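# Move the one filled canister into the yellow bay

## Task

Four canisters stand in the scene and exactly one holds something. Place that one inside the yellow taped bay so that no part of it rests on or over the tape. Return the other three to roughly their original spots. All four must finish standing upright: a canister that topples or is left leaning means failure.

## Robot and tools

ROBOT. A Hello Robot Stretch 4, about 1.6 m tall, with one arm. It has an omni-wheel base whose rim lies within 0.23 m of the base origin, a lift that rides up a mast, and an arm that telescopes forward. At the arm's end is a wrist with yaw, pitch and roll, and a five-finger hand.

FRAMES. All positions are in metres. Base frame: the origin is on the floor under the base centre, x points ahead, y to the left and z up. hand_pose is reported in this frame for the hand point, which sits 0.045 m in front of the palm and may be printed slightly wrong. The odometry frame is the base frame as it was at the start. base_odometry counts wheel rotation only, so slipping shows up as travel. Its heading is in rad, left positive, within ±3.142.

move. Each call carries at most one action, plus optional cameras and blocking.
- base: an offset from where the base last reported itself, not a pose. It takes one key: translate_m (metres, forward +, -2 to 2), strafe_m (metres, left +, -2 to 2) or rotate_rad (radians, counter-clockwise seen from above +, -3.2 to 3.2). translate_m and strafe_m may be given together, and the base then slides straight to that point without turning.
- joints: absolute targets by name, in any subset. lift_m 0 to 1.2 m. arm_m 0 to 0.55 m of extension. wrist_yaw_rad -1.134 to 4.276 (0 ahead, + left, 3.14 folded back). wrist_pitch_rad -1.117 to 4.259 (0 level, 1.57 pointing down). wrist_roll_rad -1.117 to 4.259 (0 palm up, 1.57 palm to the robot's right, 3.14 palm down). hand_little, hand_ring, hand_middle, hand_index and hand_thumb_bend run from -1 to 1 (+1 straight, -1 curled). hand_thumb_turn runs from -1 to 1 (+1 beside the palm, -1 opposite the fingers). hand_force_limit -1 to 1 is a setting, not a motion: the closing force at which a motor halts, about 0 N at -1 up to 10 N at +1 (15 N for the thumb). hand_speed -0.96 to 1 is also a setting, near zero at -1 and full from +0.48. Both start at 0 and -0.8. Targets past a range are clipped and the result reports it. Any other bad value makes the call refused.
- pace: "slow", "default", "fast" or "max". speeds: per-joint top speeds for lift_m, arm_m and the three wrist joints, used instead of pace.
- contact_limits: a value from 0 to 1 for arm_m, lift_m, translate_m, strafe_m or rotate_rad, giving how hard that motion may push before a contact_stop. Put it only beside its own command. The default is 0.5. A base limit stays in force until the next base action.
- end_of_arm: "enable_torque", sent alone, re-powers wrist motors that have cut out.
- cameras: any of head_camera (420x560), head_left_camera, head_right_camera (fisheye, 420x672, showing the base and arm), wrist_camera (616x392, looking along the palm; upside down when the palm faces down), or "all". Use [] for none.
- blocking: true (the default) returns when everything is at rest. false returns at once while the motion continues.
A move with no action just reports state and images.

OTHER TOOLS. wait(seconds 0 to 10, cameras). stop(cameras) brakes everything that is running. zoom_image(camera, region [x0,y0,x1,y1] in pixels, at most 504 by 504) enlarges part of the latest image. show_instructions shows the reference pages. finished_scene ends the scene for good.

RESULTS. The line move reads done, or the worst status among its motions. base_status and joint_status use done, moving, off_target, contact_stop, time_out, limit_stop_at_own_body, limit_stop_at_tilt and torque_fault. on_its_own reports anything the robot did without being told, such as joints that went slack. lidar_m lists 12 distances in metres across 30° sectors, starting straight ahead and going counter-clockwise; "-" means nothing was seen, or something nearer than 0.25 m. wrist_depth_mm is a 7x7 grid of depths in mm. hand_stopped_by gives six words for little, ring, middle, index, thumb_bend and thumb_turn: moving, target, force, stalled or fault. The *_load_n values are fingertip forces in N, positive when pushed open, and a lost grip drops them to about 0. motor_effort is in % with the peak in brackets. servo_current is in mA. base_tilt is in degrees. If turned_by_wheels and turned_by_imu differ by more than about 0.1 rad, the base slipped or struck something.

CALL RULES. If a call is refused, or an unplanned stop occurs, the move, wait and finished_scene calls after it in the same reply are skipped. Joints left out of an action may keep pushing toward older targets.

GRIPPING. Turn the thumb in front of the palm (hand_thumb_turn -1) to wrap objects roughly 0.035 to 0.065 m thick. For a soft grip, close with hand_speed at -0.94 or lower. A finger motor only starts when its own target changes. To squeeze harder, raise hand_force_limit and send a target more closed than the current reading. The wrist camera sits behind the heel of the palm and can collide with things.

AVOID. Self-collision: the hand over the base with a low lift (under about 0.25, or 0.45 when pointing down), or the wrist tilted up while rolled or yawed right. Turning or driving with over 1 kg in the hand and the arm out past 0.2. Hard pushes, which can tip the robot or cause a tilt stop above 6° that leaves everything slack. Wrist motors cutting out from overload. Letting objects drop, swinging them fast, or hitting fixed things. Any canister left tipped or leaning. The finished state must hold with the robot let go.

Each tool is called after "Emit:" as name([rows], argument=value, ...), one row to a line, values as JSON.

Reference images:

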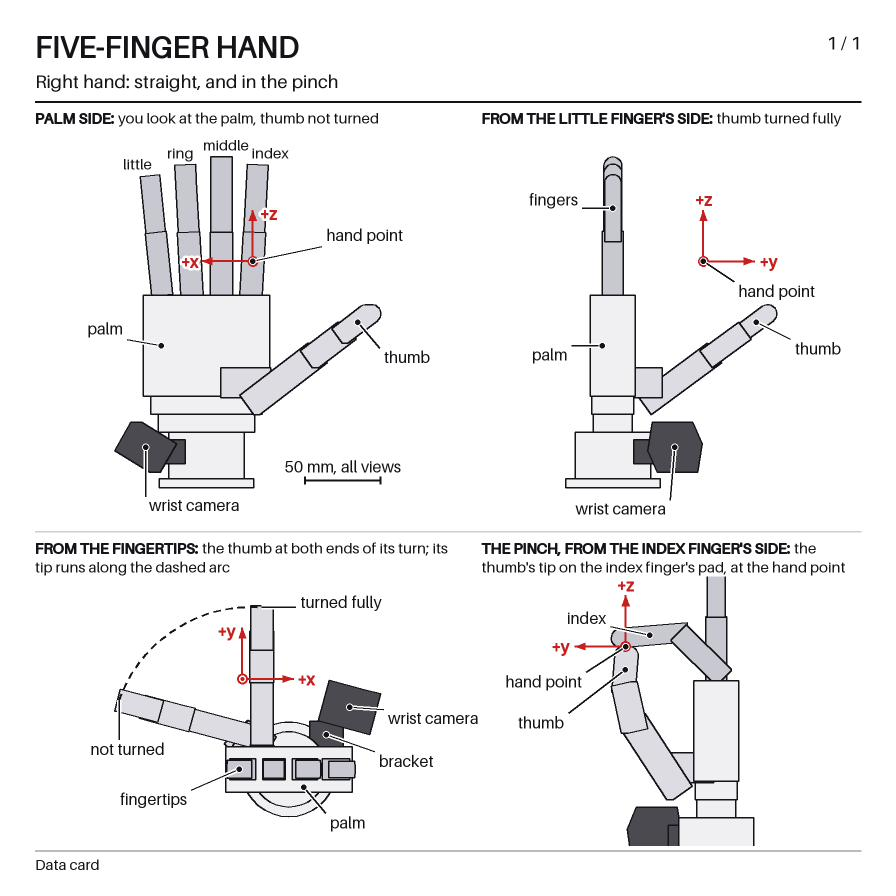

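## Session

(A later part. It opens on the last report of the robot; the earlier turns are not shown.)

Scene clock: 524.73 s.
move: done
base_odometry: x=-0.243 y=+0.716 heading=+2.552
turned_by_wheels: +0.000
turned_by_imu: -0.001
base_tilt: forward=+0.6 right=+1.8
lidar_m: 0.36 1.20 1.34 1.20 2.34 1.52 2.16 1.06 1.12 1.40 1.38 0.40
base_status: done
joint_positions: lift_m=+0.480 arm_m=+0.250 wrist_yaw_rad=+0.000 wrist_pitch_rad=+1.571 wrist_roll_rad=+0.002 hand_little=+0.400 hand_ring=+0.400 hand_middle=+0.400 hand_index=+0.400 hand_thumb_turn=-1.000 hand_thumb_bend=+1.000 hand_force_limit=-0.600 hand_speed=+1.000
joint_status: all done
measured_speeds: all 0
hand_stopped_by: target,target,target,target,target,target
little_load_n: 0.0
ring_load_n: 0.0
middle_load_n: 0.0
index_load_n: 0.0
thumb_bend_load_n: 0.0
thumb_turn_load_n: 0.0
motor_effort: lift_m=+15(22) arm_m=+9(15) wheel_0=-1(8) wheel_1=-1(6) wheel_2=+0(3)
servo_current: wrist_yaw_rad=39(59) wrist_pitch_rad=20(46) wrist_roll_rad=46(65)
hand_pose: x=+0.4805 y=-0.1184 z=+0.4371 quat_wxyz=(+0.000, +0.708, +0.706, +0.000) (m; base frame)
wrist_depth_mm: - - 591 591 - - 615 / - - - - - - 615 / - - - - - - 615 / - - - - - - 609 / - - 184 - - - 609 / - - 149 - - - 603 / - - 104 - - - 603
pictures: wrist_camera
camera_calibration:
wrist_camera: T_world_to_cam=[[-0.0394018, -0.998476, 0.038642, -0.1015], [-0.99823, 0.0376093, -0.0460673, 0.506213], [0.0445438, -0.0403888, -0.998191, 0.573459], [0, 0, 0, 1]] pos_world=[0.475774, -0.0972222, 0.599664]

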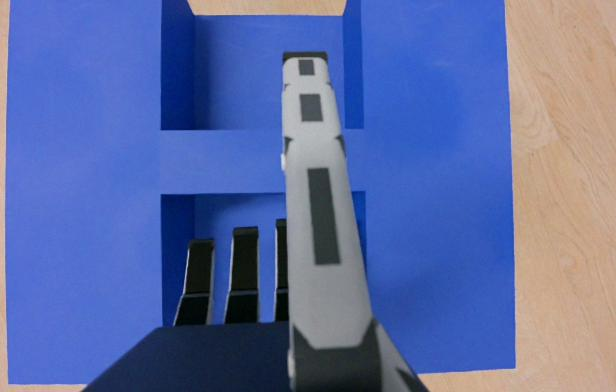

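Emit:
move(joints={"arm_m": 0.257})

Emit:
move(joints={"lift_m": 0.427}, contact_limits={"lift_m": 0.15}, cameras=["wrist_camera"])

Scene clock: 530.77 s.
move: done
base_odometry: x=-0.243 y=+0.716 heading=+2.552
turned_by_wheels: +0.000
turned_by_imu: +0.000
base_tilt: forward=+0.4 right=+1.9
lidar_m: 0.35 1.22 1.31 1.20 2.35 1.49 2.12 1.06 1.09 1.40 1.37 0.38
base_status: not commanded
joint_positions: lift_m=+0.480 arm_m=+0.257 wrist_yaw_rad=+0.000 wrist_pitch_rad=+1.571 wrist_roll_rad=+0.002 hand_little=+0.400 hand_ring=+0.400 hand_middle=+0.400 hand_index=+0.400 hand_thumb_turn=-1.000 hand_thumb_bend=+1.000 hand_force_limit=-0.600 hand_speed=+1.000
joint_status: all done
measured_speeds: all 0
hand_stopped_by: target,target,target,target,target,target
little_load_n: 0.0
ring_load_n: 0.0
middle_load_n: 0.0
index_load_n: 0.0
thumb_bend_load_n: 0.0
thumb_turn_load_n: 0.0
motor_effort: lift_m=+15(16) arm_m=+9(11) wheel_0=-1(1) wheel_1=-1(1) wheel_2=+0(1)
servo_current: wrist_yaw_rad=46(52) wrist_pitch_rad=33(52) wrist_roll_rad=52(65)
hand_pose: x=+0.4875 y=-0.1184 z=+0.4371 quat_wxyz=(+0.000, +0.708, +0.706, +0.000) (m; base frame)
wrist_depth_mm: - - 585 603 - - 615 / - - - - - - 615 / - - - - - - 609 / - - - - - - 609 / - - 185 - - - 609 / - - 148 - - - 609 / - - 104 - - - 603
pictures: none

Scene clock: 531.90 s.
move: done
base_odometry: x=-0.243 y=+0.716 heading=+2.552
turned_by_wheels: +0.000
turned_by_imu: +0.000
base_tilt: forward=+0.7 right=+1.9
lidar_m: 0.36 1.21 1.34 1.19 2.35 1.50 2.15 1.05 1.10 1.41 1.38 0.38
base_status: not commanded
joint_positions: lift_m=+0.427 arm_m=+0.257 wrist_yaw_rad=+0.000 wrist_pitch_rad=+1.571 wrist_roll_rad=+0.002 hand_little=+0.400 hand_ring=+0.400 hand_middle=+0.400 hand_index=+0.400 hand_thumb_turn=-1.000 hand_thumb_bend=+1.000 hand_force_limit=-0.600 hand_speed=+1.000
joint_status: all done
measured_speeds: all 0
hand_stopped_by: target,target,target,target,target,target
little_load_n: 0.0
ring_load_n: 0.0
middle_load_n: 0.0
index_load_n: 0.0
thumb_bend_load_n: 0.0
thumb_turn_load_n: 0.0
motor_effort: lift_m=+15(16) arm_m=+9(9) wheel_0=-1(1) wheel_1=-1(1) wheel_2=+0(1)
servo_current: wrist_yaw_rad=33(65) wrist_pitch_rad=33(46) wrist_roll_rad=52(65)
contact_limits: lift_m 0.15
hand_pose: x=+0.4875 y=-0.1184 z=+0.3841 quat_wxyz=(+0.000, +0.708, +0.706, +0.000) (m; base frame)
wrist_depth_mm: - - 225 228 - - - / - - 224 118 - - - / - - - - - - - / - - 222 - - - - / - - 191 - - - - / - - 152 - - - - / - - 104 - - - -
pictures: wrist_camera
camera_calibration:
wrist_camera: T_world_to_cam=[[-0.0394018, -0.998476, 0.038642, -0.0991761], [-0.99823, 0.0376093, -0.0460673, 0.510759], [0.0445438, -0.0403888, -0.998191, 0.520243], [0, 0, 0, 1]] pos_world=[0.482774, -0.0972222, 0.546664]

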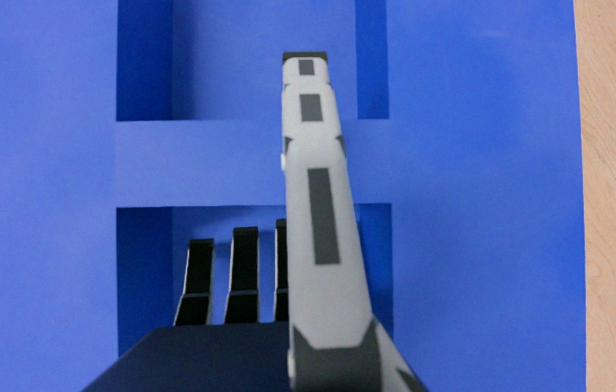

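Emit:
move(joints={"lift_m": 0.417, "hand_little": 0.15, "hand_ring": 0.15, "hand_middle": 0.15, "hand_index": 0.15, "hand_speed": -0.3}, speeds={"lift_m": 0.05})

Emit:
move(joints={"lift_m": 0.404, "hand_little": 0.05, "hand_ring": 0.05, "hand_middle": 0.05, "hand_index": 0.05}, speeds={"lift_m": 0.05}, contact_limits={"lift_m": 0.15})

Emit:
move(joints={"arm_m": 0.285}, pace="slow", contact_limits={"arm_m": 0.0})

Emit:
move(joints={"hand_thumb_bend": -0.3, "hand_force_limit": -0.4, "hand_speed": -0.8})

Emit:
move(joints={"hand_little": -0.5, "hand_ring": -0.5, "hand_middle": -0.5, "hand_index": -0.5, "hand_force_limit": -0.6}, cameras=["wrist_camera"])

Scene clock: 540.37 s.
move: done
base_odometry: x=-0.243 y=+0.716 heading=+2.552
turned_by_wheels: +0.000
turned_by_imu: +0.000
base_tilt: forward=+0.7 right=+1.7
lidar_m: 0.35 1.22 1.33 1.19 2.34 1.51 2.14 1.06 1.09 1.39 1.38 0.37
base_status: not commanded
joint_positions: lift_m=+0.417 arm_m=+0.257 wrist_yaw_rad=+0.000 wrist_pitch_rad=+1.571 wrist_roll_rad=+0.002 hand_little=+0.150 hand_ring=+0.150 hand_middle=+0.150 hand_index=+0.150 hand_thumb_turn=-1.000 hand_thumb_bend=+1.000 hand_force_limit=-0.600 hand_speed=-0.300
joint_status: all done
measured_speeds: all 0
hand_stopped_by: target,target,target,target,target,target
little_load_n: 0.0
ring_load_n: 0.0
middle_load_n: 0.0
index_load_n: 0.0
thumb_bend_load_n: 0.0
thumb_turn_load_n: 0.0
motor_effort: lift_m=+16(16) arm_m=+8(9) wheel_0=-1(1) wheel_1=-1(1) wheel_2=+0(0)
servo_current: wrist_yaw_rad=39(52) wrist_pitch_rad=33(46) wrist_roll_rad=46(52)
hand_pose: x=+0.4875 y=-0.1184 z=+0.3741 quat_wxyz=(+0.000, +0.708, +0.706, +0.000) (m; base frame)
wrist_depth_mm: - 213 214 217 - - - / - 213 215 118 - - - / - - - - - - - / - - 180 - - - - / - 195 172 - - - - / - - 150 - - - - / - - 104 - - - -
pictures: none

Scene clock: 541.07 s.
move: done
base_odometry: x=-0.243 y=+0.716 heading=+2.552
turned_by_wheels: +0.000
turned_by_imu: +0.000
base_tilt: forward=+0.7 right=+1.8
lidar_m: 0.36 1.22 1.34 1.18 2.34 1.51 2.15 1.05 1.10 1.40 1.38 0.37
base_status: not commanded
joint_positions: lift_m=+0.404 arm_m=+0.257 wrist_yaw_rad=+0.000 wrist_pitch_rad=+1.571 wrist_roll_rad=+0.002 hand_little=+0.050 hand_ring=+0.050 hand_middle=+0.050 hand_index=+0.050 hand_thumb_turn=-1.000 hand_thumb_bend=+1.000 hand_force_limit=-0.600 hand_speed=-0.300
joint_status: all done
measured_speeds: all 0
hand_stopped_by: target,target,target,target,target,target
little_load_n: 0.0
ring_load_n: 0.5
middle_load_n: 0.0
index_load_n: 0.0
thumb_bend_load_n: 0.0
thumb_turn_load_n: 0.0
motor_effort: lift_m=+15(17) arm_m=+9(9) wheel_0=-1(1) wheel_1=-1(1) wheel_2=+0(1)
servo_current: wrist_yaw_rad=46(52) wrist_pitch_rad=26(46) wrist_roll_rad=59(59)
contact_limits: lift_m 0.15
hand_pose: x=+0.4875 y=-0.1184 z=+0.3611 quat_wxyz=(+0.000, +0.708, +0.706, +0.000) (m; base frame)
wrist_depth_mm: - - 201 205 187 134 - / - - 201 118 132 134 - / - - - - 132 132 - / - - - - 131 132 133 / - 197 167 - 131 132 - / - - 149 - - 131 - / - - 104 - - 131 -
pictures: none

Scene clock: 542.40 s.
move: done
base_odometry: x=-0.243 y=+0.716 heading=+2.552
turned_by_wheels: +0.000
turned_by_imu: +0.000
base_tilt: forward=+0.6 right=+1.8
lidar_m: 0.36 1.22 1.35 1.20 2.36 1.50 2.14 1.06 1.09 1.42 1.38 0.37
base_status: not commanded
joint_positions: lift_m=+0.404 arm_m=+0.285 wrist_yaw_rad=+0.000 wrist_pitch_rad=+1.571 wrist_roll_rad=+0.002 hand_little=+0.050 hand_ring=+0.050 hand_middle=+0.050 hand_index=+0.050 hand_thumb_turn=-1.000 hand_thumb_bend=+1.000 hand_force_limit=-0.600 hand_speed=-0.300
joint_status: all done
measured_speeds: all 0
hand_stopped_by: target,target,target,target,target,target
little_load_n: 0.0
ring_load_n: 0.0
middle_load_n: 0.0
index_load_n: 0.0
thumb_bend_load_n: 0.0
thumb_turn_load_n: 0.0
motor_effort: lift_m=+15(16) arm_m=+9(15) wheel_0=-1(1) wheel_1=-1(1) wheel_2=-1(1)
servo_current: wrist_yaw_rad=39(52) wrist_pitch_rad=39(39) wrist_roll_rad=20(72)
contact_limits: arm_m 0; lift_m 0.15
hand_pose: x=+0.5154 y=-0.1184 z=+0.3611 quat_wxyz=(+0.000, +0.708, +0.706, +0.000) (m; base frame)
wrist_depth_mm: - - 202 204 188 134 - / - 197 201 118 132 133 - / - 199 201 - 132 132 - / - - - - - 132 133 / - - - - - 131 - / - - 147 - - 131 - / - - 104 - - 131 -
pictures: none

Scene clock: 547.20 s.
move: off_target
base_odometry: x=-0.243 y=+0.716 heading=+2.552
turned_by_wheels: +0.000
turned_by_imu: +0.000
base_tilt: forward=+0.6 right=+1.8
lidar_m: 0.37 1.21 1.34 1.21 2.34 1.51 2.15 1.06 1.11 1.40 1.38 0.39
base_status: not commanded
joint_positions: lift_m=+0.404 arm_m=+0.285 wrist_yaw_rad=+0.000 wrist_pitch_rad=+1.571 wrist_roll_rad=+0.002 hand_little=+0.050 hand_ring=+0.050 hand_middle=+0.050 hand_index=+0.050 hand_thumb_turn=-1.000 hand_thumb_bend=+0.231 hand_force_limit=-0.400 hand_speed=-0.800
joint_status: hand_thumb_bend off_target (ended at +0.231, target -0.300); the others done
measured_speeds: all 0
hand_stopped_by: target,target,target,target,force,target
little_load_n: 0.0
ring_load_n: 0.5
middle_load_n: 0.0
index_load_n: 2.0
thumb_bend_load_n: 4.0
thumb_turn_load_n: 0.5
motor_effort: lift_m=+15(16) arm_m=+9(9) wheel_0=-1(1) wheel_1=-1(1) wheel_2=+0(1)
servo_current: wrist_yaw_rad=39(65) wrist_pitch_rad=39(52) wrist_roll_rad=52(78)
contact_limits: arm_m 0; lift_m 0.15
hand_pose: x=+0.5154 y=-0.1184 z=+0.3611 quat_wxyz=(+0.000, +0.708, +0.706, +0.000) (m; base frame)
wrist_depth_mm: - - 205 208 186 136 - / - 202 204 206 135 135 - / - 200 202 204 133 134 - / - - 202 - 132 133 135 / - - - - - 132 - / - - 147 - - 131 - / - - 104 - - 131 -
pictures: none

Scene clock: 548.43 s.
move: off_target
base_odometry: x=-0.243 y=+0.716 heading=+2.552
turned_by_wheels: +0.000
turned_by_imu: +0.000
base_tilt: forward=+0.6 right=+1.7
lidar_m: 0.36 1.22 1.34 1.21 2.36 1.50 2.15 1.06 1.11 1.40 1.38 0.38
base_status: not commanded
joint_positions: lift_m=+0.404 arm_m=+0.285 wrist_yaw_rad=+0.000 wrist_pitch_rad=+1.571 wrist_roll_rad=+0.002 hand_little=-0.022 hand_ring=-0.003 hand_middle=-0.003 hand_index=+0.034 hand_thumb_turn=-1.000 hand_thumb_bend=+0.232 hand_force_limit=-0.600 hand_speed=-0.800
joint_status: hand_little off_target (ended at -0.022, target -0.500); hand_ring off_target (ended at -0.003, target -0.500); hand_middle off_target (ended at -0.003, target -0.500); hand_index off_target (ended at +0.034, target -0.500); the others done
measured_speeds: all 0
hand_stopped_by: force,force,force,force,force,target
little_load_n: 3.0
ring_load_n: 1.5
middle_load_n: 1.5
index_load_n: 0.0
thumb_bend_load_n: 8.5
thumb_turn_load_n: 2.0
motor_effort: lift_m=+17(18) arm_m=+8(9) wheel_0=+0(1) wheel_1=-1(1) wheel_2=-1(1)
servo_current: wrist_yaw_rad=26(65) wrist_pitch_rad=39(46) wrist_roll_rad=39(72)
contact_limits: arm_m 0; lift_m 0.15
hand_pose: x=+0.5155 y=-0.1184 z=+0.3610 quat_wxyz=(+0.000, +0.708, +0.706, +0.000) (m; base frame)
wrist_depth_mm: - - 204 206 189 135 - / - 201 202 205 133 134 - / - 199 201 203 132 133 - / - - 200 - 131 132 133 / - - - - - 131 - / - - 147 - - 130 - / - - 104 - - 130 -
pictures: wrist_camera
camera_calibration:
wrist_camera: T_world_to_cam=[[-0.0394018, -0.998476, 0.038642, -0.0971802], [-0.99823, 0.0376093, -0.0460673, 0.537645], [0.0445438, -0.0403888, -0.998191, 0.495938], [0, 0, 0, 1]] pos_world=[0.510774, -0.0972222, 0.523564]

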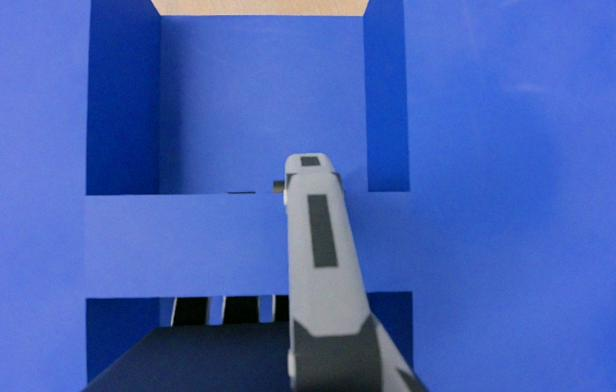

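Emit:
move(joints={"lift_m": 0.434}, pace="slow", contact_limits={"lift_m": 0.6}, cameras=["wrist_camera"])

Scene clock: 552.33 s.
move: contact_stop
base_odometry: x=-0.243 y=+0.716 heading=+2.552
turned_by_wheels: +0.000
turned_by_imu: +0.000
base_tilt: forward=+0.7 right=+1.8
lidar_m: 0.35 1.21 1.34 1.20 2.34 1.49 2.15 1.07 1.10 1.41 1.37 0.38
base_status: not commanded
joint_positions: lift_m=+0.400 arm_m=+0.285 wrist_yaw_rad=+0.002 wrist_pitch_rad=+1.569 wrist_roll_rad=+0.002 hand_little=-0.022 hand_ring=-0.003 hand_middle=-0.003 hand_index=+0.034 hand_thumb_turn=-1.000 hand_thumb_bend=+0.231 hand_force_limit=-0.600 hand_speed=-0.800
joint_status: lift_m contact_stop (moved -0.004 of +0.030)
measured_speeds: all 0
hand_stopped_by: force,force,force,force,force,target
little_load_n: 0.0
ring_load_n: 0.0
middle_load_n: 0.5
index_load_n: 0.0
thumb_bend_load_n: 2.0
thumb_turn_load_n: 0.5
on_its_own: lift_m is slack since a contact_stop (your +0.434 is given up)
motor_effort: lift_m=+20(42) arm_m=+5(9) wheel_0=-1(3) wheel_1=-1(1) wheel_2=+0(2)
servo_current: wrist_yaw_rad=39(59) wrist_pitch_rad=26(52) wrist_roll_rad=65(65)
contact_limits: arm_m 0; lift_m 0.6
hand_pose: x=+0.5164 y=-0.1182 z=+0.3570 quat_wxyz=(+0.001, +0.707, +0.707, +0.001) (m; base frame)
wrist_depth_mm: - - 203 204 204 133 - / - - 200 202 131 131 - / - 196 199 200 132 130 - / - - 198 - 128 129 - / - - - - - 129 - / - - 144 - - 127 - / - - 104 - - 126 -
pictures: wrist_camera
camera_calibration:
wrist_camera: T_world_to_cam=[[-0.0375807, -0.99855, 0.0385467, -0.0977894], [-0.998201, 0.0357079, -0.0481727, 0.538936], [0.0467264, -0.0402877, -0.998095, 0.49077], [0, 0, 0, 1]] pos_world=[0.511359, -0.0971199, 0.519566]

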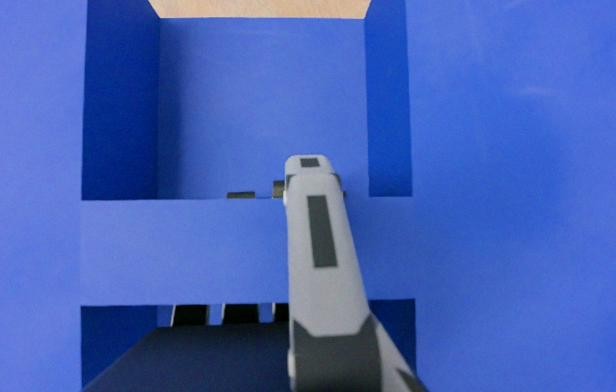

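Emit:
move(joints={"lift_m": 0.410}, speeds={"lift_m": 0.05}, contact_limits={"lift_m": 1.0}, cameras=["wrist_camera"])

Scene clock: 569.83 s.
move: done
base_odometry: x=-0.243 y=+0.716 heading=+2.552
turned_by_wheels: +0.000
turned_by_imu: +0.000
base_tilt: forward=+0.6 right=+1.8
lidar_m: 0.36 1.23 1.32 1.19 2.34 1.50 2.16 1.07 1.11 1.40 1.37 0.38
base_status: not commanded
joint_positions: lift_m=+0.409 arm_m=+0.285 wrist_yaw_rad=+0.002 wrist_pitch_rad=+1.569 wrist_roll_rad=+0.002 hand_little=-0.021 hand_ring=-0.003 hand_middle=-0.003 hand_index=+0.034 hand_thumb_turn=-1.000 hand_thumb_bend=+0.232 hand_force_limit=-0.600 hand_speed=-0.800
joint_status: all done
measured_speeds: all 0
hand_stopped_by: force,force,force,force,force,target
little_load_n: 5.0
ring_load_n: 2.5
middle_load_n: 3.5
index_load_n: 0.5
thumb_bend_load_n: 7.0
thumb_turn_load_n: 2.0
motor_effort: lift_m=+36(36) arm_m=+5(6) wheel_0=-1(1) wheel_1=-1(1) wheel_2=+0(1)
servo_current: wrist_yaw_rad=33(52) wrist_pitch_rad=39(52) wrist_roll_rad=46(65)
contact_limits: arm_m 0; lift_m 1
hand_pose: x=+0.5164 y=-0.1182 z=+0.3656 quat_wxyz=(+0.001, +0.707, +0.707, +0.001) (m; base frame)
wrist_depth_mm: - - 204 206 192 135 - / - 200 202 205 133 134 - / - 199 201 204 133 133 - / - - 200 - 131 132 133 / - - - - - 131 - / - - 148 - - 130 - / - - 104 - - 130 -
pictures: wrist_camera
camera_calibration:
wrist_camera: T_world_to_cam=[[-0.0375807, -0.99855, 0.0385467, -0.098117], [-0.998201, 0.0357079, -0.0481727, 0.539345], [0.0467264, -0.0402877, -0.998095, 0.499254], [0, 0, 0, 1]] pos_world=[0.511359, -0.0971199, 0.528066]

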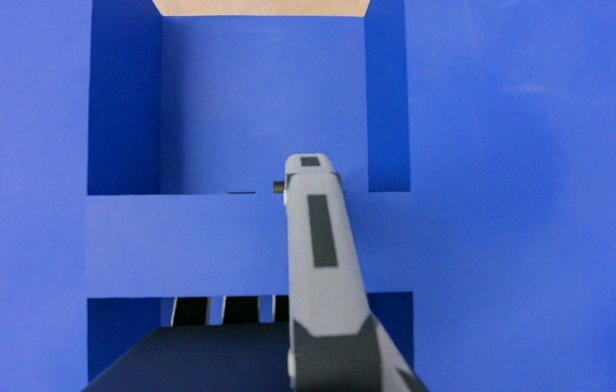

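Emit:
move(joints={"lift_m": 0.420}, speeds={"lift_m": 0.05}, contact_limits={"lift_m": 1.0}, cameras=["wrist_camera"])

Scene clock: 575.07 s.
move: contact_stop
base_odometry: x=-0.243 y=+0.716 heading=+2.552
turned_by_wheels: +0.000
turned_by_imu: +0.000
base_tilt: forward=+0.8 right=+1.8
lidar_m: 0.35 1.22 1.35 1.18 2.34 1.50 2.15 1.06 1.10 1.40 1.37 0.37
base_status: not commanded
joint_positions: lift_m=+0.400 arm_m=+0.285 wrist_yaw_rad=+0.002 wrist_pitch_rad=+1.569 wrist_roll_rad=+0.002 hand_little=-0.022 hand_ring=-0.003 hand_middle=-0.003 hand_index=+0.034 hand_thumb_turn=-1.000 hand_thumb_bend=+0.231 hand_force_limit=-0.600 hand_speed=-0.800
joint_status: lift_m contact_stop (moved -0.008 of +0.011)
measured_speeds: all 0
hand_stopped_by: force,force,force,force,force,target
little_load_n: 0.0
ring_load_n: 0.0
middle_load_n: 1.0
index_load_n: 0.0
thumb_bend_load_n: 2.0
thumb_turn_load_n: 0.5
on_its_own: lift_m is slack since a contact_stop (your +0.420 is given up)
motor_effort: lift_m=+20(44) arm_m=+6(6) wheel_0=-1(2) wheel_1=+0(1) wheel_2=+0(3)
servo_current: wrist_yaw_rad=52(52) wrist_pitch_rad=39(52) wrist_roll_rad=65(65)
contact_limits: arm_m 0; lift_m 1
hand_pose: x=+0.5164 y=-0.1182 z=+0.3572 quat_wxyz=(+0.001, +0.707, +0.707, +0.001) (m; base frame)
wrist_depth_mm: - - 202 205 204 133 - / - - 201 202 131 132 - / - 196 198 201 132 130 - / - - 197 - 129 129 - / - - - - - 129 - / - - 144 - - 127 - / - - 104 - - 126 -
pictures: wrist_camera
camera_calibration:
wrist_camera: T_world_to_cam=[[-0.0375807, -0.99855, 0.0385467, -0.0977971], [-0.998201, 0.0357079, -0.0481727, 0.538946], [0.0467264, -0.0402877, -0.998095, 0.49097], [0, 0, 0, 1]] pos_world=[0.511359, -0.0971199, 0.519766]

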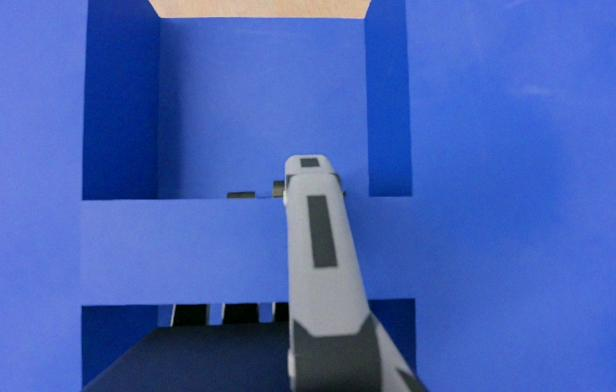

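Emit:
move(joints={"lift_m": 0.409, "hand_force_limit": -0.1, "hand_little": -0.6, "hand_ring": -0.6, "hand_middle": -0.6, "hand_index": -0.6}, speeds={"lift_m": 0.05}, contact_limits={"lift_m": 1.0})

Emit:
move(base={"translate_m": -0.02}, pace="slow", contact_limits={"translate_m": 0.3}, cameras=["wrist_camera", "head_camera"])

Scene clock: 621.13 s.
move: off_target
base_odometry: x=-0.243 y=+0.716 heading=+2.552
turned_by_wheels: +0.000
turned_by_imu: +0.000
base_tilt: forward=+0.7 right=+1.7
lidar_m: 0.37 1.22 1.34 1.19 2.35 1.50 2.15 1.07 1.10 1.42 1.39 0.39
base_status: not commanded
joint_positions: lift_m=+0.408 arm_m=+0.285 wrist_yaw_rad=+0.002 wrist_pitch_rad=+1.569 wrist_roll_rad=+0.002 hand_little=-0.093 hand_ring=-0.093 hand_middle=-0.092 hand_index=-0.074 hand_thumb_turn=-1.000 hand_thumb_bend=+0.235 hand_force_limit=-0.100 hand_speed=-0.800
joint_status: hand_little off_target (ended at -0.093, target -0.600); hand_ring off_target (ended at -0.093, target -0.600); hand_middle off_target (ended at -0.092, target -0.600); hand_index off_target (ended at -0.074, target -0.600); the others done
measured_speeds: all 0
hand_stopped_by: force,force,force,force,force,target
little_load_n: 3.5
ring_load_n: 4.5
middle_load_n: 4.5
index_load_n: 4.5
thumb_bend_load_n: 18.5
thumb_turn_load_n: 2.5
motor_effort: lift_m=+38(38) arm_m=+5(6) wheel_0=-1(1) wheel_1=+0(1) wheel_2=+0(0)
servo_current: wrist_yaw_rad=46(46) wrist_pitch_rad=33(39) wrist_roll_rad=52(65)
contact_limits: arm_m 0; lift_m 1
hand_pose: x=+0.5164 y=-0.1182 z=+0.3644 quat_wxyz=(+0.001, +0.707, +0.707, +0.001) (m; base frame)
wrist_depth_mm: - - 202 204 191 132 - / - - 201 203 132 132 - / - 196 200 201 133 131 - / - - 199 - 129 130 - / - - - - - 129 - / - - 147 - - 128 - / - - 104 - - 128 -
pictures: none

Scene clock: 622.30 s.
move: done
base_odometry: x=-0.226 y=+0.705 heading=+2.553
turned_by_wheels: +0.001
turned_by_imu: -0.018
base_tilt: forward=+0.8 right=+1.8
lidar_m: 0.38 1.24 1.34 1.19 2.34 1.49 2.14 1.05 1.09 1.43 1.38 0.40
base_status: done
joint_positions: lift_m=+0.408 arm_m=+0.285 wrist_yaw_rad=+0.013 wrist_pitch_rad=+1.547 wrist_roll_rad=+0.001 hand_little=-0.093 hand_ring=-0.092 hand_middle=-0.092 hand_index=-0.074 hand_thumb_turn=-1.000 hand_thumb_bend=+0.238 hand_force_limit=-0.100 hand_speed=-0.800
joint_status: not commanded
measured_speeds: all 0
hand_stopped_by: force,force,force,force,force,target
little_load_n: 9.0
ring_load_n: 9.0
middle_load_n: 5.5
index_load_n: 4.0
thumb_bend_load_n: 29.0
thumb_turn_load_n: 4.0
motor_effort: lift_m=+38(38) arm_m=-5(6) wheel_0=-2(10) wheel_1=-1(9) wheel_2=+17(17)
servo_current: wrist_yaw_rad=72(85) wrist_pitch_rad=117(130) wrist_roll_rad=78(78)
contact_limits: arm_m 0; lift_m 1; translate_m 0.3
hand_pose: x=+0.5229 y=-0.1175 z=+0.3658 quat_wxyz=(+0.008, +0.703, +0.711, +0.008) (m; base frame)
wrist_depth_mm: - - 208 530 196 137 - / - 203 206 207 134 135 - / - 200 202 206 134 133 - / - - 201 - 131 131 132 / - - - - - 130 - / - - 147 - - 128 - / - - 104 - - 127 -
pictures: head_camera, wrist_camera
camera_calibration:
wrist_camera: T_world_to_cam=[[-0.0269099, -0.998927, 0.037691, -0.102379], [-0.997224, 0.0242073, -0.0704127, 0.552117], [0.0694248, -0.0394812, -0.996806, 0.487014], [0, 0, 0, 1]] pos_world=[0.514019, -0.0964069, 0.528193]

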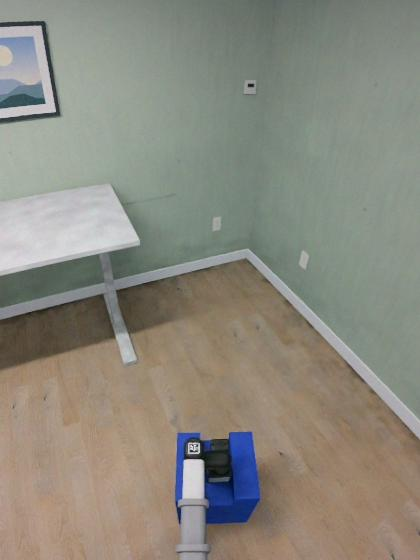

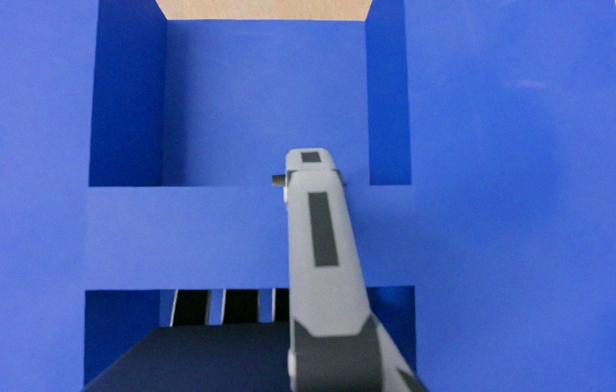

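Emit:
move(base={"translate_m": 0.018}, pace="slow")

Emit:
move(joints={"lift_m": 0.402}, speeds={"lift_m": 0.05})

Emit:
move(joints={"hand_little": 0.08, "hand_ring": 0.08, "hand_middle": 0.08, "hand_index": 0.08, "hand_thumb_bend": 1.0, "hand_speed": -0.3}, cameras=["wrist_camera"])

Scene clock: 629.27 s.
move: done
base_odometry: x=-0.241 y=+0.715 heading=+2.554
turned_by_wheels: +0.001
turned_by_imu: +0.000
base_tilt: forward=+0.6 right=+1.8
lidar_m: 0.36 1.23 1.31 1.18 2.35 1.50 2.16 1.07 1.11 1.40 1.38 0.37
base_status: done
joint_positions: lift_m=+0.408 arm_m=+0.285 wrist_yaw_rad=+0.006 wrist_pitch_rad=+1.572 wrist_roll_rad=+0.001 hand_little=-0.093 hand_ring=-0.092 hand_middle=-0.092 hand_index=-0.074 hand_thumb_turn=-1.000 hand_thumb_bend=+0.238 hand_force_limit=-0.100 hand_speed=-0.800
joint_status: not commanded
measured_speeds: all 0
hand_stopped_by: force,force,force,force,force,target
little_load_n: 5.5
ring_load_n: 6.0
middle_load_n: 3.5
index_load_n: 2.0
thumb_bend_load_n: 16.0
thumb_turn_load_n: 1.5
motor_effort: lift_m=+35(38) arm_m=-5(5) wheel_0=+6(9) wheel_1=+3(7) wheel_2=+1(16)
servo_current: wrist_yaw_rad=52(72) wrist_pitch_rad=39(130) wrist_roll_rad=46(59)
contact_limits: arm_m 0; lift_m 1
hand_pose: x=+0.5165 y=-0.1179 z=+0.3644 quat_wxyz=(-0.001, +0.705, +0.709, -0.001) (m; base frame)
wrist_depth_mm: - - 198 200 191 129 - / - 195 198 200 131 130 - / - 195 198 199 132 129 - / - - 198 - 128 129 - / - - - - - 129 - / - - 143 - - 129 - / - - 104 - - - -
pictures: none

Scene clock: 629.87 s.
move: done
base_odometry: x=-0.241 y=+0.715 heading=+2.554
turned_by_wheels: +0.000
turned_by_imu: +0.000
base_tilt: forward=+0.6 right=+1.7
lidar_m: 0.34 1.23 1.32 1.19 2.34 1.51 2.17 1.06 1.10 1.41 1.38 0.37
base_status: not commanded
joint_positions: lift_m=+0.402 arm_m=+0.285 wrist_yaw_rad=+0.003 wrist_pitch_rad=+1.574 wrist_roll_rad=+0.001 hand_little=-0.093 hand_ring=-0.093 hand_middle=-0.092 hand_index=-0.074 hand_thumb_turn=-1.000 hand_thumb_bend=+0.237 hand_force_limit=-0.100 hand_speed=-0.800
joint_status: all done
measured_speeds: all 0
hand_stopped_by: force,force,force,force,force,target
little_load_n: 1.5
ring_load_n: 1.5
middle_load_n: 2.0
index_load_n: 1.5
thumb_bend_load_n: 12.0
thumb_turn_load_n: 0.0
motor_effort: lift_m=+17(33) arm_m=-5(5) wheel_0=+5(6) wheel_1=+3(4) wheel_2=+1(1)
servo_current: wrist_yaw_rad=39(59) wrist_pitch_rad=26(52) wrist_roll_rad=52(59)
contact_limits: arm_m 0
hand_pose: x=+0.5157 y=-0.1181 z=+0.3589 quat_wxyz=(-0.001, +0.706, +0.708, -0.001) (m; base frame)
wrist_depth_mm: - 195 197 200 180 129 - / - 196 198 199 140 129 - / - 195 197 198 142 128 - / - - 196 - 128 128 - / - - - - - 128 - / - - 143 - - 127 - / - - 104 - - 127 -
pictures: none

Scene clock: 631.13 s.
move: done
base_odometry: x=-0.241 y=+0.715 heading=+2.553
turned_by_wheels: -0.001
turned_by_imu: -0.001
base_tilt: forward=+0.6 right=+1.8
lidar_m: 0.35 1.22 1.31 1.19 2.35 1.51 2.14 1.06 1.11 1.40 1.39 0.36
base_status: not commanded
joint_positions: lift_m=+0.402 arm_m=+0.285 wrist_yaw_rad=+0.002 wrist_pitch_rad=+1.572 wrist_roll_rad=+0.001 hand_little=+0.080 hand_ring=+0.080 hand_middle=+0.080 hand_index=+0.080 hand_thumb_turn=-1.000 hand_thumb_bend=+1.000 hand_force_limit=-0.100 hand_speed=-0.300
joint_status: all done
measured_speeds: all 0
hand_stopped_by: target,target,target,target,target,target
little_load_n: 0.0
ring_load_n: 0.0
middle_load_n: 0.0
index_load_n: 0.0
thumb_bend_load_n: 0.0
thumb_turn_load_n: 0.0
motor_effort: lift_m=+16(17) arm_m=-5(5) wheel_0=+0(6) wheel_1=+0(3) wheel_2=+0(1)
servo_current: wrist_yaw_rad=20(52) wrist_pitch_rad=33(52) wrist_roll_rad=46(72)
contact_limits: arm_m 0
hand_pose: x=+0.5161 y=-0.1182 z=+0.3590 quat_wxyz=(+0.000, +0.707, +0.707, +0.000) (m; base frame)
wrist_depth_mm: - 198 200 202 - 132 - / - 198 199 118 130 131 - / - 197 198 - 130 130 - / - - 198 - 129 130 - / - - - - 128 130 - / - - 144 - - 129 - / - - 104 - - - -
pictures: wrist_camera
camera_calibration:
wrist_camera: T_world_to_cam=[[-0.0367824, -0.998575, 0.0386731, -0.0982379], [-0.998344, 0.0350064, -0.0456379, 0.537825], [0.0442191, -0.0402878, -0.998209, 0.494104], [0, 0, 0, 1]] pos_world=[0.511472, -0.0970188, 0.521563]

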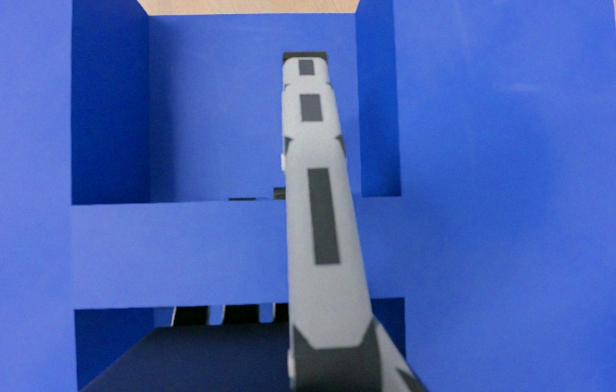

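Emit:
move(joints={"arm_m": 0.251})

Emit:
move(joints={"lift_m": 0.416, "hand_little": 0.2, "hand_ring": 0.2, "hand_middle": 0.2, "hand_index": 0.2}, speeds={"lift_m": 0.05})

Emit:
move(joints={"lift_m": 0.428, "hand_little": 0.45, "hand_ring": 0.45, "hand_middle": 0.45, "hand_index": 0.45}, speeds={"lift_m": 0.05})

Emit:
move(joints={"lift_m": 0.6}, cameras=["wrist_camera", "head_left_camera"])

Scene clock: 639.43 s.
move: done
base_odometry: x=-0.241 y=+0.715 heading=+2.553
turned_by_wheels: +0.000
turned_by_imu: +0.000
base_tilt: forward=+0.6 right=+1.9
lidar_m: 0.36 1.22 1.33 1.18 2.34 1.50 2.16 1.07 1.08 1.41 1.38 0.38
base_status: not commanded
joint_positions: lift_m=+0.402 arm_m=+0.251 wrist_yaw_rad=+0.002 wrist_pitch_rad=+1.571 wrist_roll_rad=+0.001 hand_little=+0.080 hand_ring=+0.080 hand_middle=+0.080 hand_index=+0.080 hand_thumb_turn=-1.000 hand_thumb_bend=+1.000 hand_force_limit=-0.100 hand_speed=-0.300
joint_status: all done
measured_speeds: all 0
hand_stopped_by: target,target,target,target,target,target
little_load_n: 0.0
ring_load_n: 0.0
middle_load_n: 0.0
index_load_n: 0.0
thumb_bend_load_n: 0.0
thumb_turn_load_n: 0.0
motor_effort: lift_m=+16(17) arm_m=-9(10) wheel_0=-1(1) wheel_1=+0(0) wheel_2=+0(0)
servo_current: wrist_yaw_rad=33(59) wrist_pitch_rad=33(39) wrist_roll_rad=33(59)
hand_pose: x=+0.4826 y=-0.1182 z=+0.3590 quat_wxyz=(+0.000, +0.707, +0.707, +0.000) (m; base frame)
wrist_depth_mm: - 198 200 203 142 132 - / - 198 200 118 130 131 - / - - - - 130 131 - / - - - - 129 130 - / - 196 168 - 129 130 - / - 195 149 - - 129 - / - - 104 - - - -
pictures: none

Scene clock: 640.17 s.
move: done
base_odometry: x=-0.241 y=+0.715 heading=+2.553
turned_by_wheels: +0.000
turned_by_imu: +0.000
base_tilt: forward=+0.6 right=+1.8
lidar_m: 0.34 1.22 1.31 1.20 2.33 1.51 2.16 1.06 1.10 1.42 1.39 0.38
base_status: not commanded
joint_positions: lift_m=+0.416 arm_m=+0.251 wrist_yaw_rad=+0.002 wrist_pitch_rad=+1.571 wrist_roll_rad=+0.001 hand_little=+0.200 hand_ring=+0.200 hand_middle=+0.200 hand_index=+0.200 hand_thumb_turn=-1.000 hand_thumb_bend=+1.000 hand_force_limit=-0.100 hand_speed=-0.300
joint_status: all done
measured_speeds: all 0
hand_stopped_by: target,target,target,target,target,target
little_load_n: 0.0
ring_load_n: 0.0
middle_load_n: 0.0
index_load_n: 0.0
thumb_bend_load_n: 0.0
thumb_turn_load_n: 0.0
motor_effort: lift_m=+25(26) arm_m=-9(9) wheel_0=-1(1) wheel_1=+0(0) wheel_2=+0(0)
servo_current: wrist_yaw_rad=39(59) wrist_pitch_rad=33(46) wrist_roll_rad=33(65)
hand_pose: x=+0.4826 y=-0.1182 z=+0.3724 quat_wxyz=(+0.000, +0.707, +0.707, +0.000) (m; base frame)
wrist_depth_mm: - 211 212 216 - - - / - 211 213 118 - - - / - - - - - - - / - - - - 142 - - / - 204 175 - 142 - - / - - 151 - - 142 - / - - 104 - - 142 -
pictures: none

Scene clock: 640.87 s.
move: done
base_odometry: x=-0.241 y=+0.715 heading=+2.553
turned_by_wheels: +0.000
turned_by_imu: +0.000
base_tilt: forward=+0.7 right=+1.7
lidar_m: 0.35 1.21 1.33 1.19 2.33 1.51 2.17 1.07 1.09 1.42 1.38 0.38
base_status: not commanded
joint_positions: lift_m=+0.428 arm_m=+0.251 wrist_yaw_rad=+0.002 wrist_pitch_rad=+1.571 wrist_roll_rad=+0.001 hand_little=+0.450 hand_ring=+0.450 hand_middle=+0.450 hand_index=+0.450 hand_thumb_turn=-1.000 hand_thumb_bend=+1.000 hand_force_limit=-0.100 hand_speed=-0.300
joint_status: all done
measured_speeds: all 0
hand_stopped_by: target,target,target,target,target,target
little_load_n: 0.0
ring_load_n: 0.0
middle_load_n: 0.0
index_load_n: 0.0
thumb_bend_load_n: 0.0
thumb_turn_load_n: 0.0
motor_effort: lift_m=+25(26) arm_m=-8(9) wheel_0=+0(1) wheel_1=+0(0) wheel_2=+0(1)
servo_current: wrist_yaw_rad=33(52) wrist_pitch_rad=39(46) wrist_roll_rad=46(65)
hand_pose: x=+0.4826 y=-0.1182 z=+0.3843 quat_wxyz=(+0.000, +0.707, +0.707, +0.000) (m; base frame)
wrist_depth_mm: - - 225 228 - - - / - 223 224 118 - - - / - - - - - - - / - - 222 - - - - / - - 220 - - - - / - - 156 - - - - / - - 104 - - - -
pictures: none

Scene clock: 642.67 s.
move: done
base_odometry: x=-0.241 y=+0.715 heading=+2.553
turned_by_wheels: +0.000
turned_by_imu: +0.000
base_tilt: forward=+0.7 right=+1.9
lidar_m: 0.35 1.22 1.32 1.19 2.34 1.51 2.16 1.07 1.10 1.41 1.38 0.39
base_status: not commanded
joint_positions: lift_m=+0.600 arm_m=+0.251 wrist_yaw_rad=+0.002 wrist_pitch_rad=+1.571 wrist_roll_rad=+0.001 hand_little=+0.450 hand_ring=+0.450 hand_middle=+0.450 hand_index=+0.450 hand_thumb_turn=-1.000 hand_thumb_bend=+1.000 hand_force_limit=-0.100 hand_speed=-0.300
joint_status: all done
measured_speeds: all 0
hand_stopped_by: target,target,target,target,target,target
little_load_n: 0.0
ring_load_n: 0.0
middle_load_n: 0.0
index_load_n: 0.0
thumb_bend_load_n: 0.0
thumb_turn_load_n: 0.0
motor_effort: lift_m=+25(28) arm_m=-8(9) wheel_0=+0(1) wheel_1=+0(0) wheel_2=+0(1)
servo_current: wrist_yaw_rad=33(65) wrist_pitch_rad=52(52) wrist_roll_rad=59(72)
hand_pose: x=+0.4826 y=-0.1182 z=+0.5564 quat_wxyz=(+0.000, +0.707, +0.707, +0.000) (m; base frame)
wrist_depth_mm: 691 699 707 723 723 732 741 / 691 - 715 112 - 723 732 / 691 - - - - 723 732 / 683 - - - - 723 732 / 683 - 184 - - 715 723 / 676 683 153 - - 723 723 / 676 676 104 - - 723 723
pictures: head_left_camera, wrist_camera
camera_calibration:
wrist_camera: T_world_to_cam=[[-0.0369005, -0.998571, 0.0386491, -0.107034], [-0.998318, 0.0351052, -0.046142, 0.513646], [0.0447193, -0.0402868, -0.998187, 0.692382], [0, 0, 0, 1]] pos_world=[0.477869, -0.097019, 0.718964]

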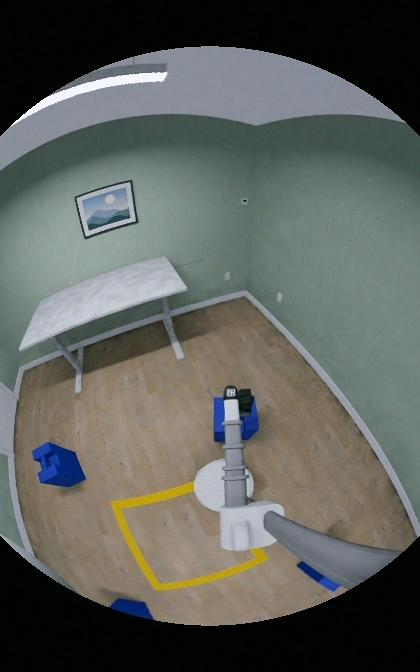

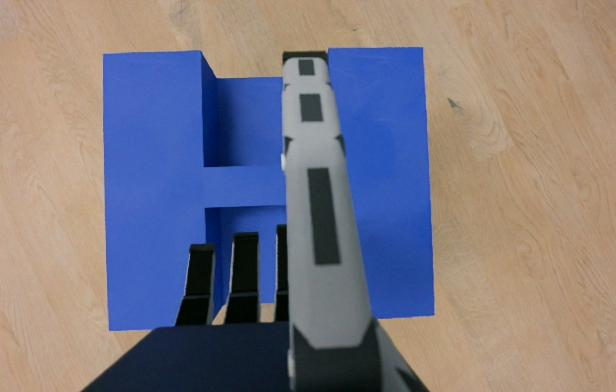

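Emit:
move(base={"translate_m": 0.15, "strafe_m": -0.52}, joints={"arm_m": 0.0, "lift_m": 0.75, "hand_thumb_turn": 1.0, "hand_speed": 1.0, "hand_index": 1, "hand_middle": 1, "hand_ring": 1, "hand_little": 1})

Emit:
move(base={"translate_m": 0.77})

Emit:
move(base={"strafe_m": 0.44}, cameras=["head_left_camera", "head_right_camera"])

Scene clock: 705.97 s.
move: done
base_odometry: x=-0.077 y=+1.231 heading=+2.553
turned_by_wheels: +0.000
turned_by_imu: -0.001
base_tilt: forward=+0.7 right=+1.7
lidar_m: 1.38 0.41 0.36 1.72 2.88 1.91 0.96 0.97 1.12 0.87 0.85 0.91
base_status: done
joint_positions: lift_m=+0.750 arm_m=+0.000 wrist_yaw_rad=+0.001 wrist_pitch_rad=+1.571 wrist_roll_rad=+0.001 hand_little=+1.000 hand_ring=+1.000 hand_middle=+1.000 hand_index=+1.000 hand_thumb_turn=+1.000 hand_thumb_bend=+1.000 hand_force_limit=-0.100 hand_speed=+1.000
joint_status: all done
measured_speeds: all 0
hand_stopped_by: target,target,target,target,target,target
little_load_n: 0.0
ring_load_n: 0.0
middle_load_n: 0.0
index_load_n: 0.0
thumb_bend_load_n: 0.0
thumb_turn_load_n: -0.5
motor_effort: lift_m=+24(27) arm_m=-9(14) wheel_0=-2(11) wheel_1=+0(9) wheel_2=+0(7)
servo_current: wrist_yaw_rad=33(59) wrist_pitch_rad=33(52) wrist_roll_rad=52(65)
hand_pose: x=+0.2315 y=-0.1182 z=+0.7064 quat_wxyz=(+0.000, +0.707, +0.707, +0.000) (m; base frame)
wrist_depth_mm: 831 842 854 866 878 891 - / 539 842 854 878 866 891 798 / 539 854 842 866 866 891 891 / 539 842 842 866 878 891 878 / 831 820 634 640 854 866 - / 831 820 627 181 854 - - / 820 831 104 - - - -
pictures: none

Scene clock: 710.03 s.
move: done
base_odometry: x=-0.718 y=+1.658 heading=+2.553
turned_by_wheels: +0.000
turned_by_imu: -0.001
base_tilt: forward=+0.5 right=+1.8
lidar_m: 0.88 1.37 0.84 0.98 0.42 0.43 1.70 1.56 0.70 0.54 0.52 0.57
base_status: done
joint_positions: lift_m=+0.750 arm_m=+0.000 wrist_yaw_rad=+0.001 wrist_pitch_rad=+1.571 wrist_roll_rad=+0.001 hand_little=+1.000 hand_ring=+1.000 hand_middle=+1.000 hand_index=+1.000 hand_thumb_turn=+1.000 hand_thumb_bend=+1.000 hand_force_limit=-0.100 hand_speed=+1.000
joint_status: not commanded
measured_speeds: all 0
hand_stopped_by: target,target,target,target,target,target
little_load_n: 0.0
ring_load_n: 0.0
middle_load_n: 0.0
index_load_n: 0.0
thumb_bend_load_n: 0.0
thumb_turn_load_n: 0.0
motor_effort: lift_m=+24(25) arm_m=-9(9) wheel_0=+2(7) wheel_1=+1(8) wheel_2=+1(10)
servo_current: wrist_yaw_rad=26(59) wrist_pitch_rad=33(52) wrist_roll_rad=39(72)
hand_pose: x=+0.2315 y=-0.1182 z=+0.7064 quat_wxyz=(+0.000, +0.707, +0.707, +0.000) (m; base frame)
wrist_depth_mm: 842 854 854 866 866 525 427 / 831 842 842 878 878 539 455 / 842 854 854 866 866 750 496 / 831 842 842 842 854 778 517 / 831 831 634 647 866 866 - / 820 820 634 181 854 - - / 809 820 104 - - - -
pictures: none

Scene clock: 712.83 s.
move: done
base_odometry: x=-0.962 y=+1.292 heading=+2.553
turned_by_wheels: +0.000
turned_by_imu: +0.000
base_tilt: forward=+0.6 right=+1.8
lidar_m: 1.21 0.47 0.45 0.71 1.64 0.31 0.29 1.81 1.20 0.96 0.94 1.01
base_status: done
joint_positions: lift_m=+0.750 arm_m=+0.000 wrist_yaw_rad=+0.001 wrist_pitch_rad=+1.571 wrist_roll_rad=+0.001 hand_little=+1.000 hand_ring=+1.000 hand_middle=+1.000 hand_index=+1.000 hand_thumb_turn=+1.000 hand_thumb_bend=+1.000 hand_force_limit=-0.100 hand_speed=+1.000
joint_status: not commanded
measured_speeds: all 0
hand_stopped_by: target,target,target,target,target,target
little_load_n: 0.0
ring_load_n: 0.0
middle_load_n: 0.0
index_load_n: 0.0
thumb_bend_load_n: 0.0
thumb_turn_load_n: 0.0
motor_effort: lift_m=+24(24) arm_m=-9(9) wheel_0=+2(11) wheel_1=+0(12) wheel_2=-1(3)
servo_current: wrist_yaw_rad=20(65) wrist_pitch_rad=39(59) wrist_roll_rad=33(72)
hand_pose: x=+0.2315 y=-0.1182 z=+0.7064 quat_wxyz=(+0.000, +0.707, +0.707, +0.000) (m; base frame)
wrist_depth_mm: 831 854 854 878 878 878 798 / 831 842 854 854 891 878 891 / 854 842 854 866 878 891 891 / 820 842 854 854 854 878 891 / 820 842 640 647 866 866 - / 820 831 627 181 866 - - / 820 820 104 - - - -
pictures: head_left_camera, head_right_camera

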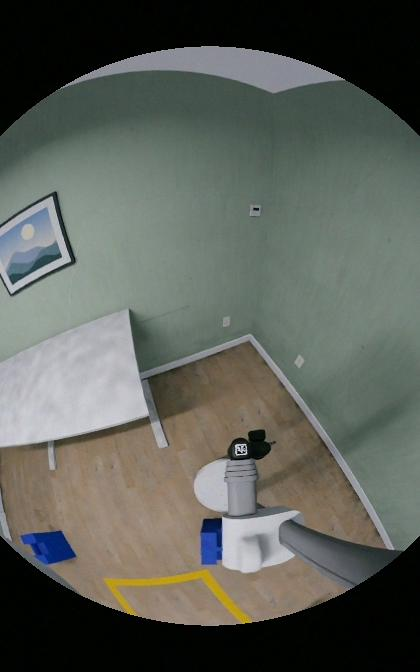

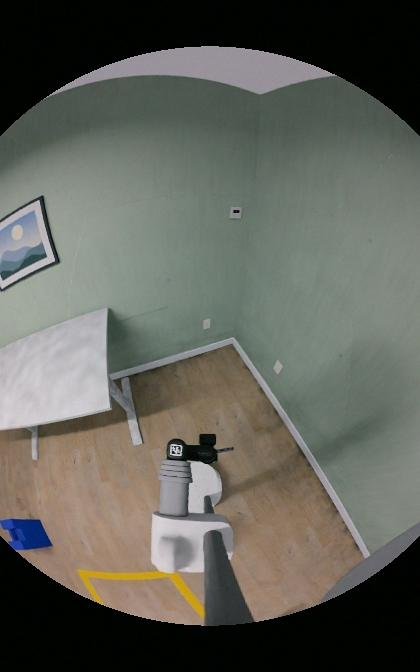

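Emit:
move(base={"rotate_rad": -3.2}, cameras=["head_camera", "head_left_camera", "head_right_camera", "wrist_camera"])

Scene clock: 722.47 s.
move: done
base_odometry: x=-0.962 y=+1.292 heading=-0.647
turned_by_wheels: -3.200
turned_by_imu: -3.140
base_tilt: forward=+0.7 right=+1.8
lidar_m: 0.28 0.29 1.29 0.96 0.93 0.99 1.24 0.57 0.47 0.65 1.63 0.33
base_status: done
joint_positions: lift_m=+0.750 arm_m=+0.000 wrist_yaw_rad=+0.001 wrist_pitch_rad=+1.571 wrist_roll_rad=+0.001 hand_little=+1.000 hand_ring=+1.000 hand_middle=+1.000 hand_index=+1.000 hand_thumb_turn=+1.000 hand_thumb_bend=+1.000 hand_force_limit=-0.100 hand_speed=+1.000
joint_status: not commanded
measured_speeds: all 0
hand_stopped_by: target,target,target,target,target,target
little_load_n: 0.0
ring_load_n: 0.0
middle_load_n: 0.0
index_load_n: 0.0
thumb_bend_load_n: 0.0
thumb_turn_load_n: 0.0
motor_effort: lift_m=+24(24) arm_m=-9(9) wheel_0=+0(9) wheel_1=-1(9) wheel_2=+0(9)
servo_current: wrist_yaw_rad=39(59) wrist_pitch_rad=46(52) wrist_roll_rad=46(65)
hand_pose: x=+0.2315 y=-0.1182 z=+0.7064 quat_wxyz=(+0.000, +0.707, +0.707, +0.000) (m; base frame)
wrist_depth_mm: 831 - - 878 878 891 904 / 854 - - 854 878 891 904 / 820 - - 866 854 891 891 / 831 842 842 866 866 878 891 / 820 842 627 647 878 878 - / 820 831 634 181 854 - - / 820 831 104 - - - -
pictures: head_camera, head_left_camera, head_right_camera, wrist_camera
camera_calibration:
wrist_camera: T_world_to_cam=[[-0.0372005, -0.998561, 0.0386391, -0.122016], [-0.998311, 0.0354091, -0.0460569, 0.269944], [0.0446224, -0.0402872, -0.998191, 0.85336], [0, 0, 0, 1]] pos_world=[0.22687, -0.0970194, 0.868964]

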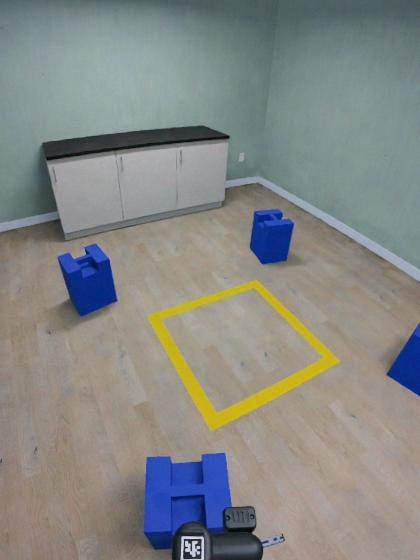

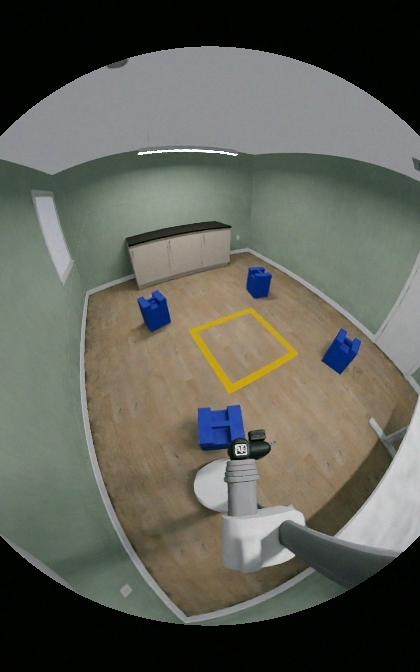

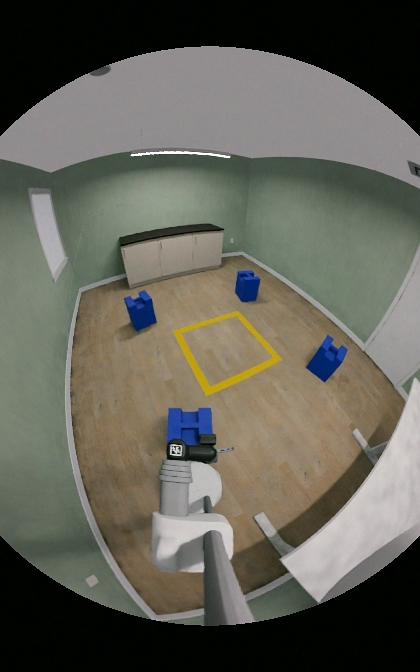

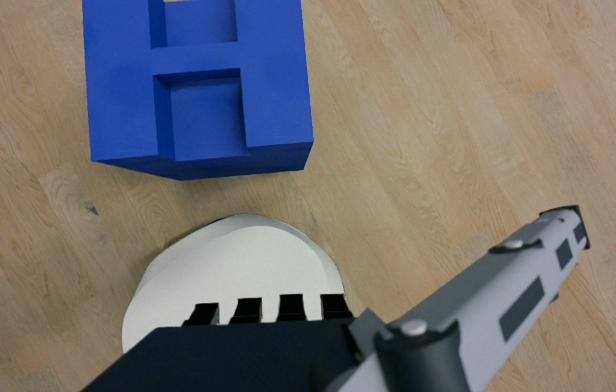

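Emit:
move(base={"strafe_m": 0.085})

Emit:
move(base={"translate_m": 0.12}, pace="slow", contact_limits={"translate_m": 0.7}, cameras=["wrist_camera", "head_camera"])

Scene clock: 745.17 s.
move: done
base_odometry: x=-0.911 y=+1.360 heading=-0.647
turned_by_wheels: +0.000
turned_by_imu: +0.000
base_tilt: forward=+0.7 right=+1.9
lidar_m: 0.28 1.76 1.18 0.88 0.86 0.92 1.29 0.83 0.53 0.71 1.71 0.32
base_status: done
joint_positions: lift_m=+0.750 arm_m=+0.000 wrist_yaw_rad=+0.001 wrist_pitch_rad=+1.571 wrist_roll_rad=+0.001 hand_little=+1.000 hand_ring=+1.000 hand_middle=+1.000 hand_index=+1.000 hand_thumb_turn=+1.000 hand_thumb_bend=+1.000 hand_force_limit=-0.100 hand_speed=+1.000
joint_status: not commanded
measured_speeds: all 0
hand_stopped_by: target,target,target,target,target,target
little_load_n: 0.0
ring_load_n: 0.0
middle_load_n: 0.5
index_load_n: 0.0
thumb_bend_load_n: 0.0
thumb_turn_load_n: 0.0
motor_effort: lift_m=+24(24) arm_m=-9(9) wheel_0=+2(11) wheel_1=-1(10) wheel_2=+1(3)
servo_current: wrist_yaw_rad=33(52) wrist_pitch_rad=39(46) wrist_roll_rad=52(72)
hand_pose: x=+0.2315 y=-0.1182 z=+0.7064 quat_wxyz=(+0.000, +0.707, +0.707, +0.000) (m; base frame)
wrist_depth_mm: 842 842 - - 878 891 904 / 842 854 - - 878 891 891 / 831 854 - - 866 891 891 / 831 842 842 866 866 878 891 / 831 831 634 640 878 866 - / 831 831 627 181 854 - - / 820 831 104 - - - -
pictures: none

Scene clock: 747.67 s.
move: done
base_odometry: x=-0.815 y=+1.288 heading=-0.647
turned_by_wheels: +0.000
turned_by_imu: +0.000
base_tilt: forward=+0.6 right=+1.8
lidar_m: 0.26 1.68 1.27 0.93 0.92 0.98 1.38 0.65 0.60 0.88 1.64 0.25
base_status: done
joint_positions: lift_m=+0.750 arm_m=+0.000 wrist_yaw_rad=+0.001 wrist_pitch_rad=+1.571 wrist_roll_rad=+0.001 hand_little=+1.000 hand_ring=+1.000 hand_middle=+1.000 hand_index=+1.000 hand_thumb_turn=+1.000 hand_thumb_bend=+1.000 hand_force_limit=-0.100 hand_speed=+1.000
joint_status: not commanded
measured_speeds: all 0
hand_stopped_by: target,target,target,target,target,target
little_load_n: 0.0
ring_load_n: 0.0
middle_load_n: 0.0
index_load_n: 0.0
thumb_bend_load_n: 0.0
thumb_turn_load_n: 0.0
motor_effort: lift_m=+24(24) arm_m=-9(10) wheel_0=+12(15) wheel_1=+7(11) wheel_2=-14(15)
servo_current: wrist_yaw_rad=39(59) wrist_pitch_rad=39(52) wrist_roll_rad=52(59)
contact_limits: translate_m 0.7
hand_pose: x=+0.2315 y=-0.1182 z=+0.7065 quat_wxyz=(+0.000, +0.707, +0.707, +0.000) (m; base frame)
wrist_depth_mm: 831 854 854 854 878 891 904 / 831 831 - - 878 878 891 / 831 842 - - 878 878 891 / 842 842 676 - 866 878 904 / 820 831 634 640 854 878 - / 820 831 627 181 866 - - / 809 831 104 - - - -
pictures: head_camera, wrist_camera
camera_calibration:
wrist_camera: T_world_to_cam=[[-0.0372005, -0.998561, 0.0386391, -0.12202], [-0.998311, 0.0354091, -0.0460569, 0.269949], [0.0446224, -0.0402872, -0.998191, 0.85346], [0, 0, 0, 1]] pos_world=[0.22687, -0.0970194, 0.869064]

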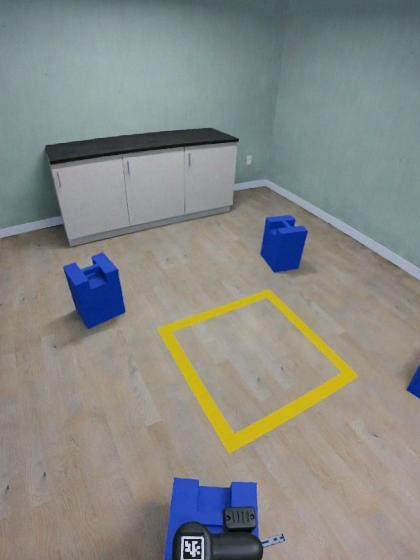

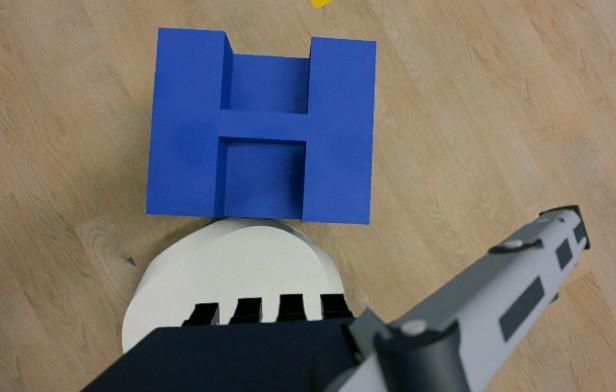

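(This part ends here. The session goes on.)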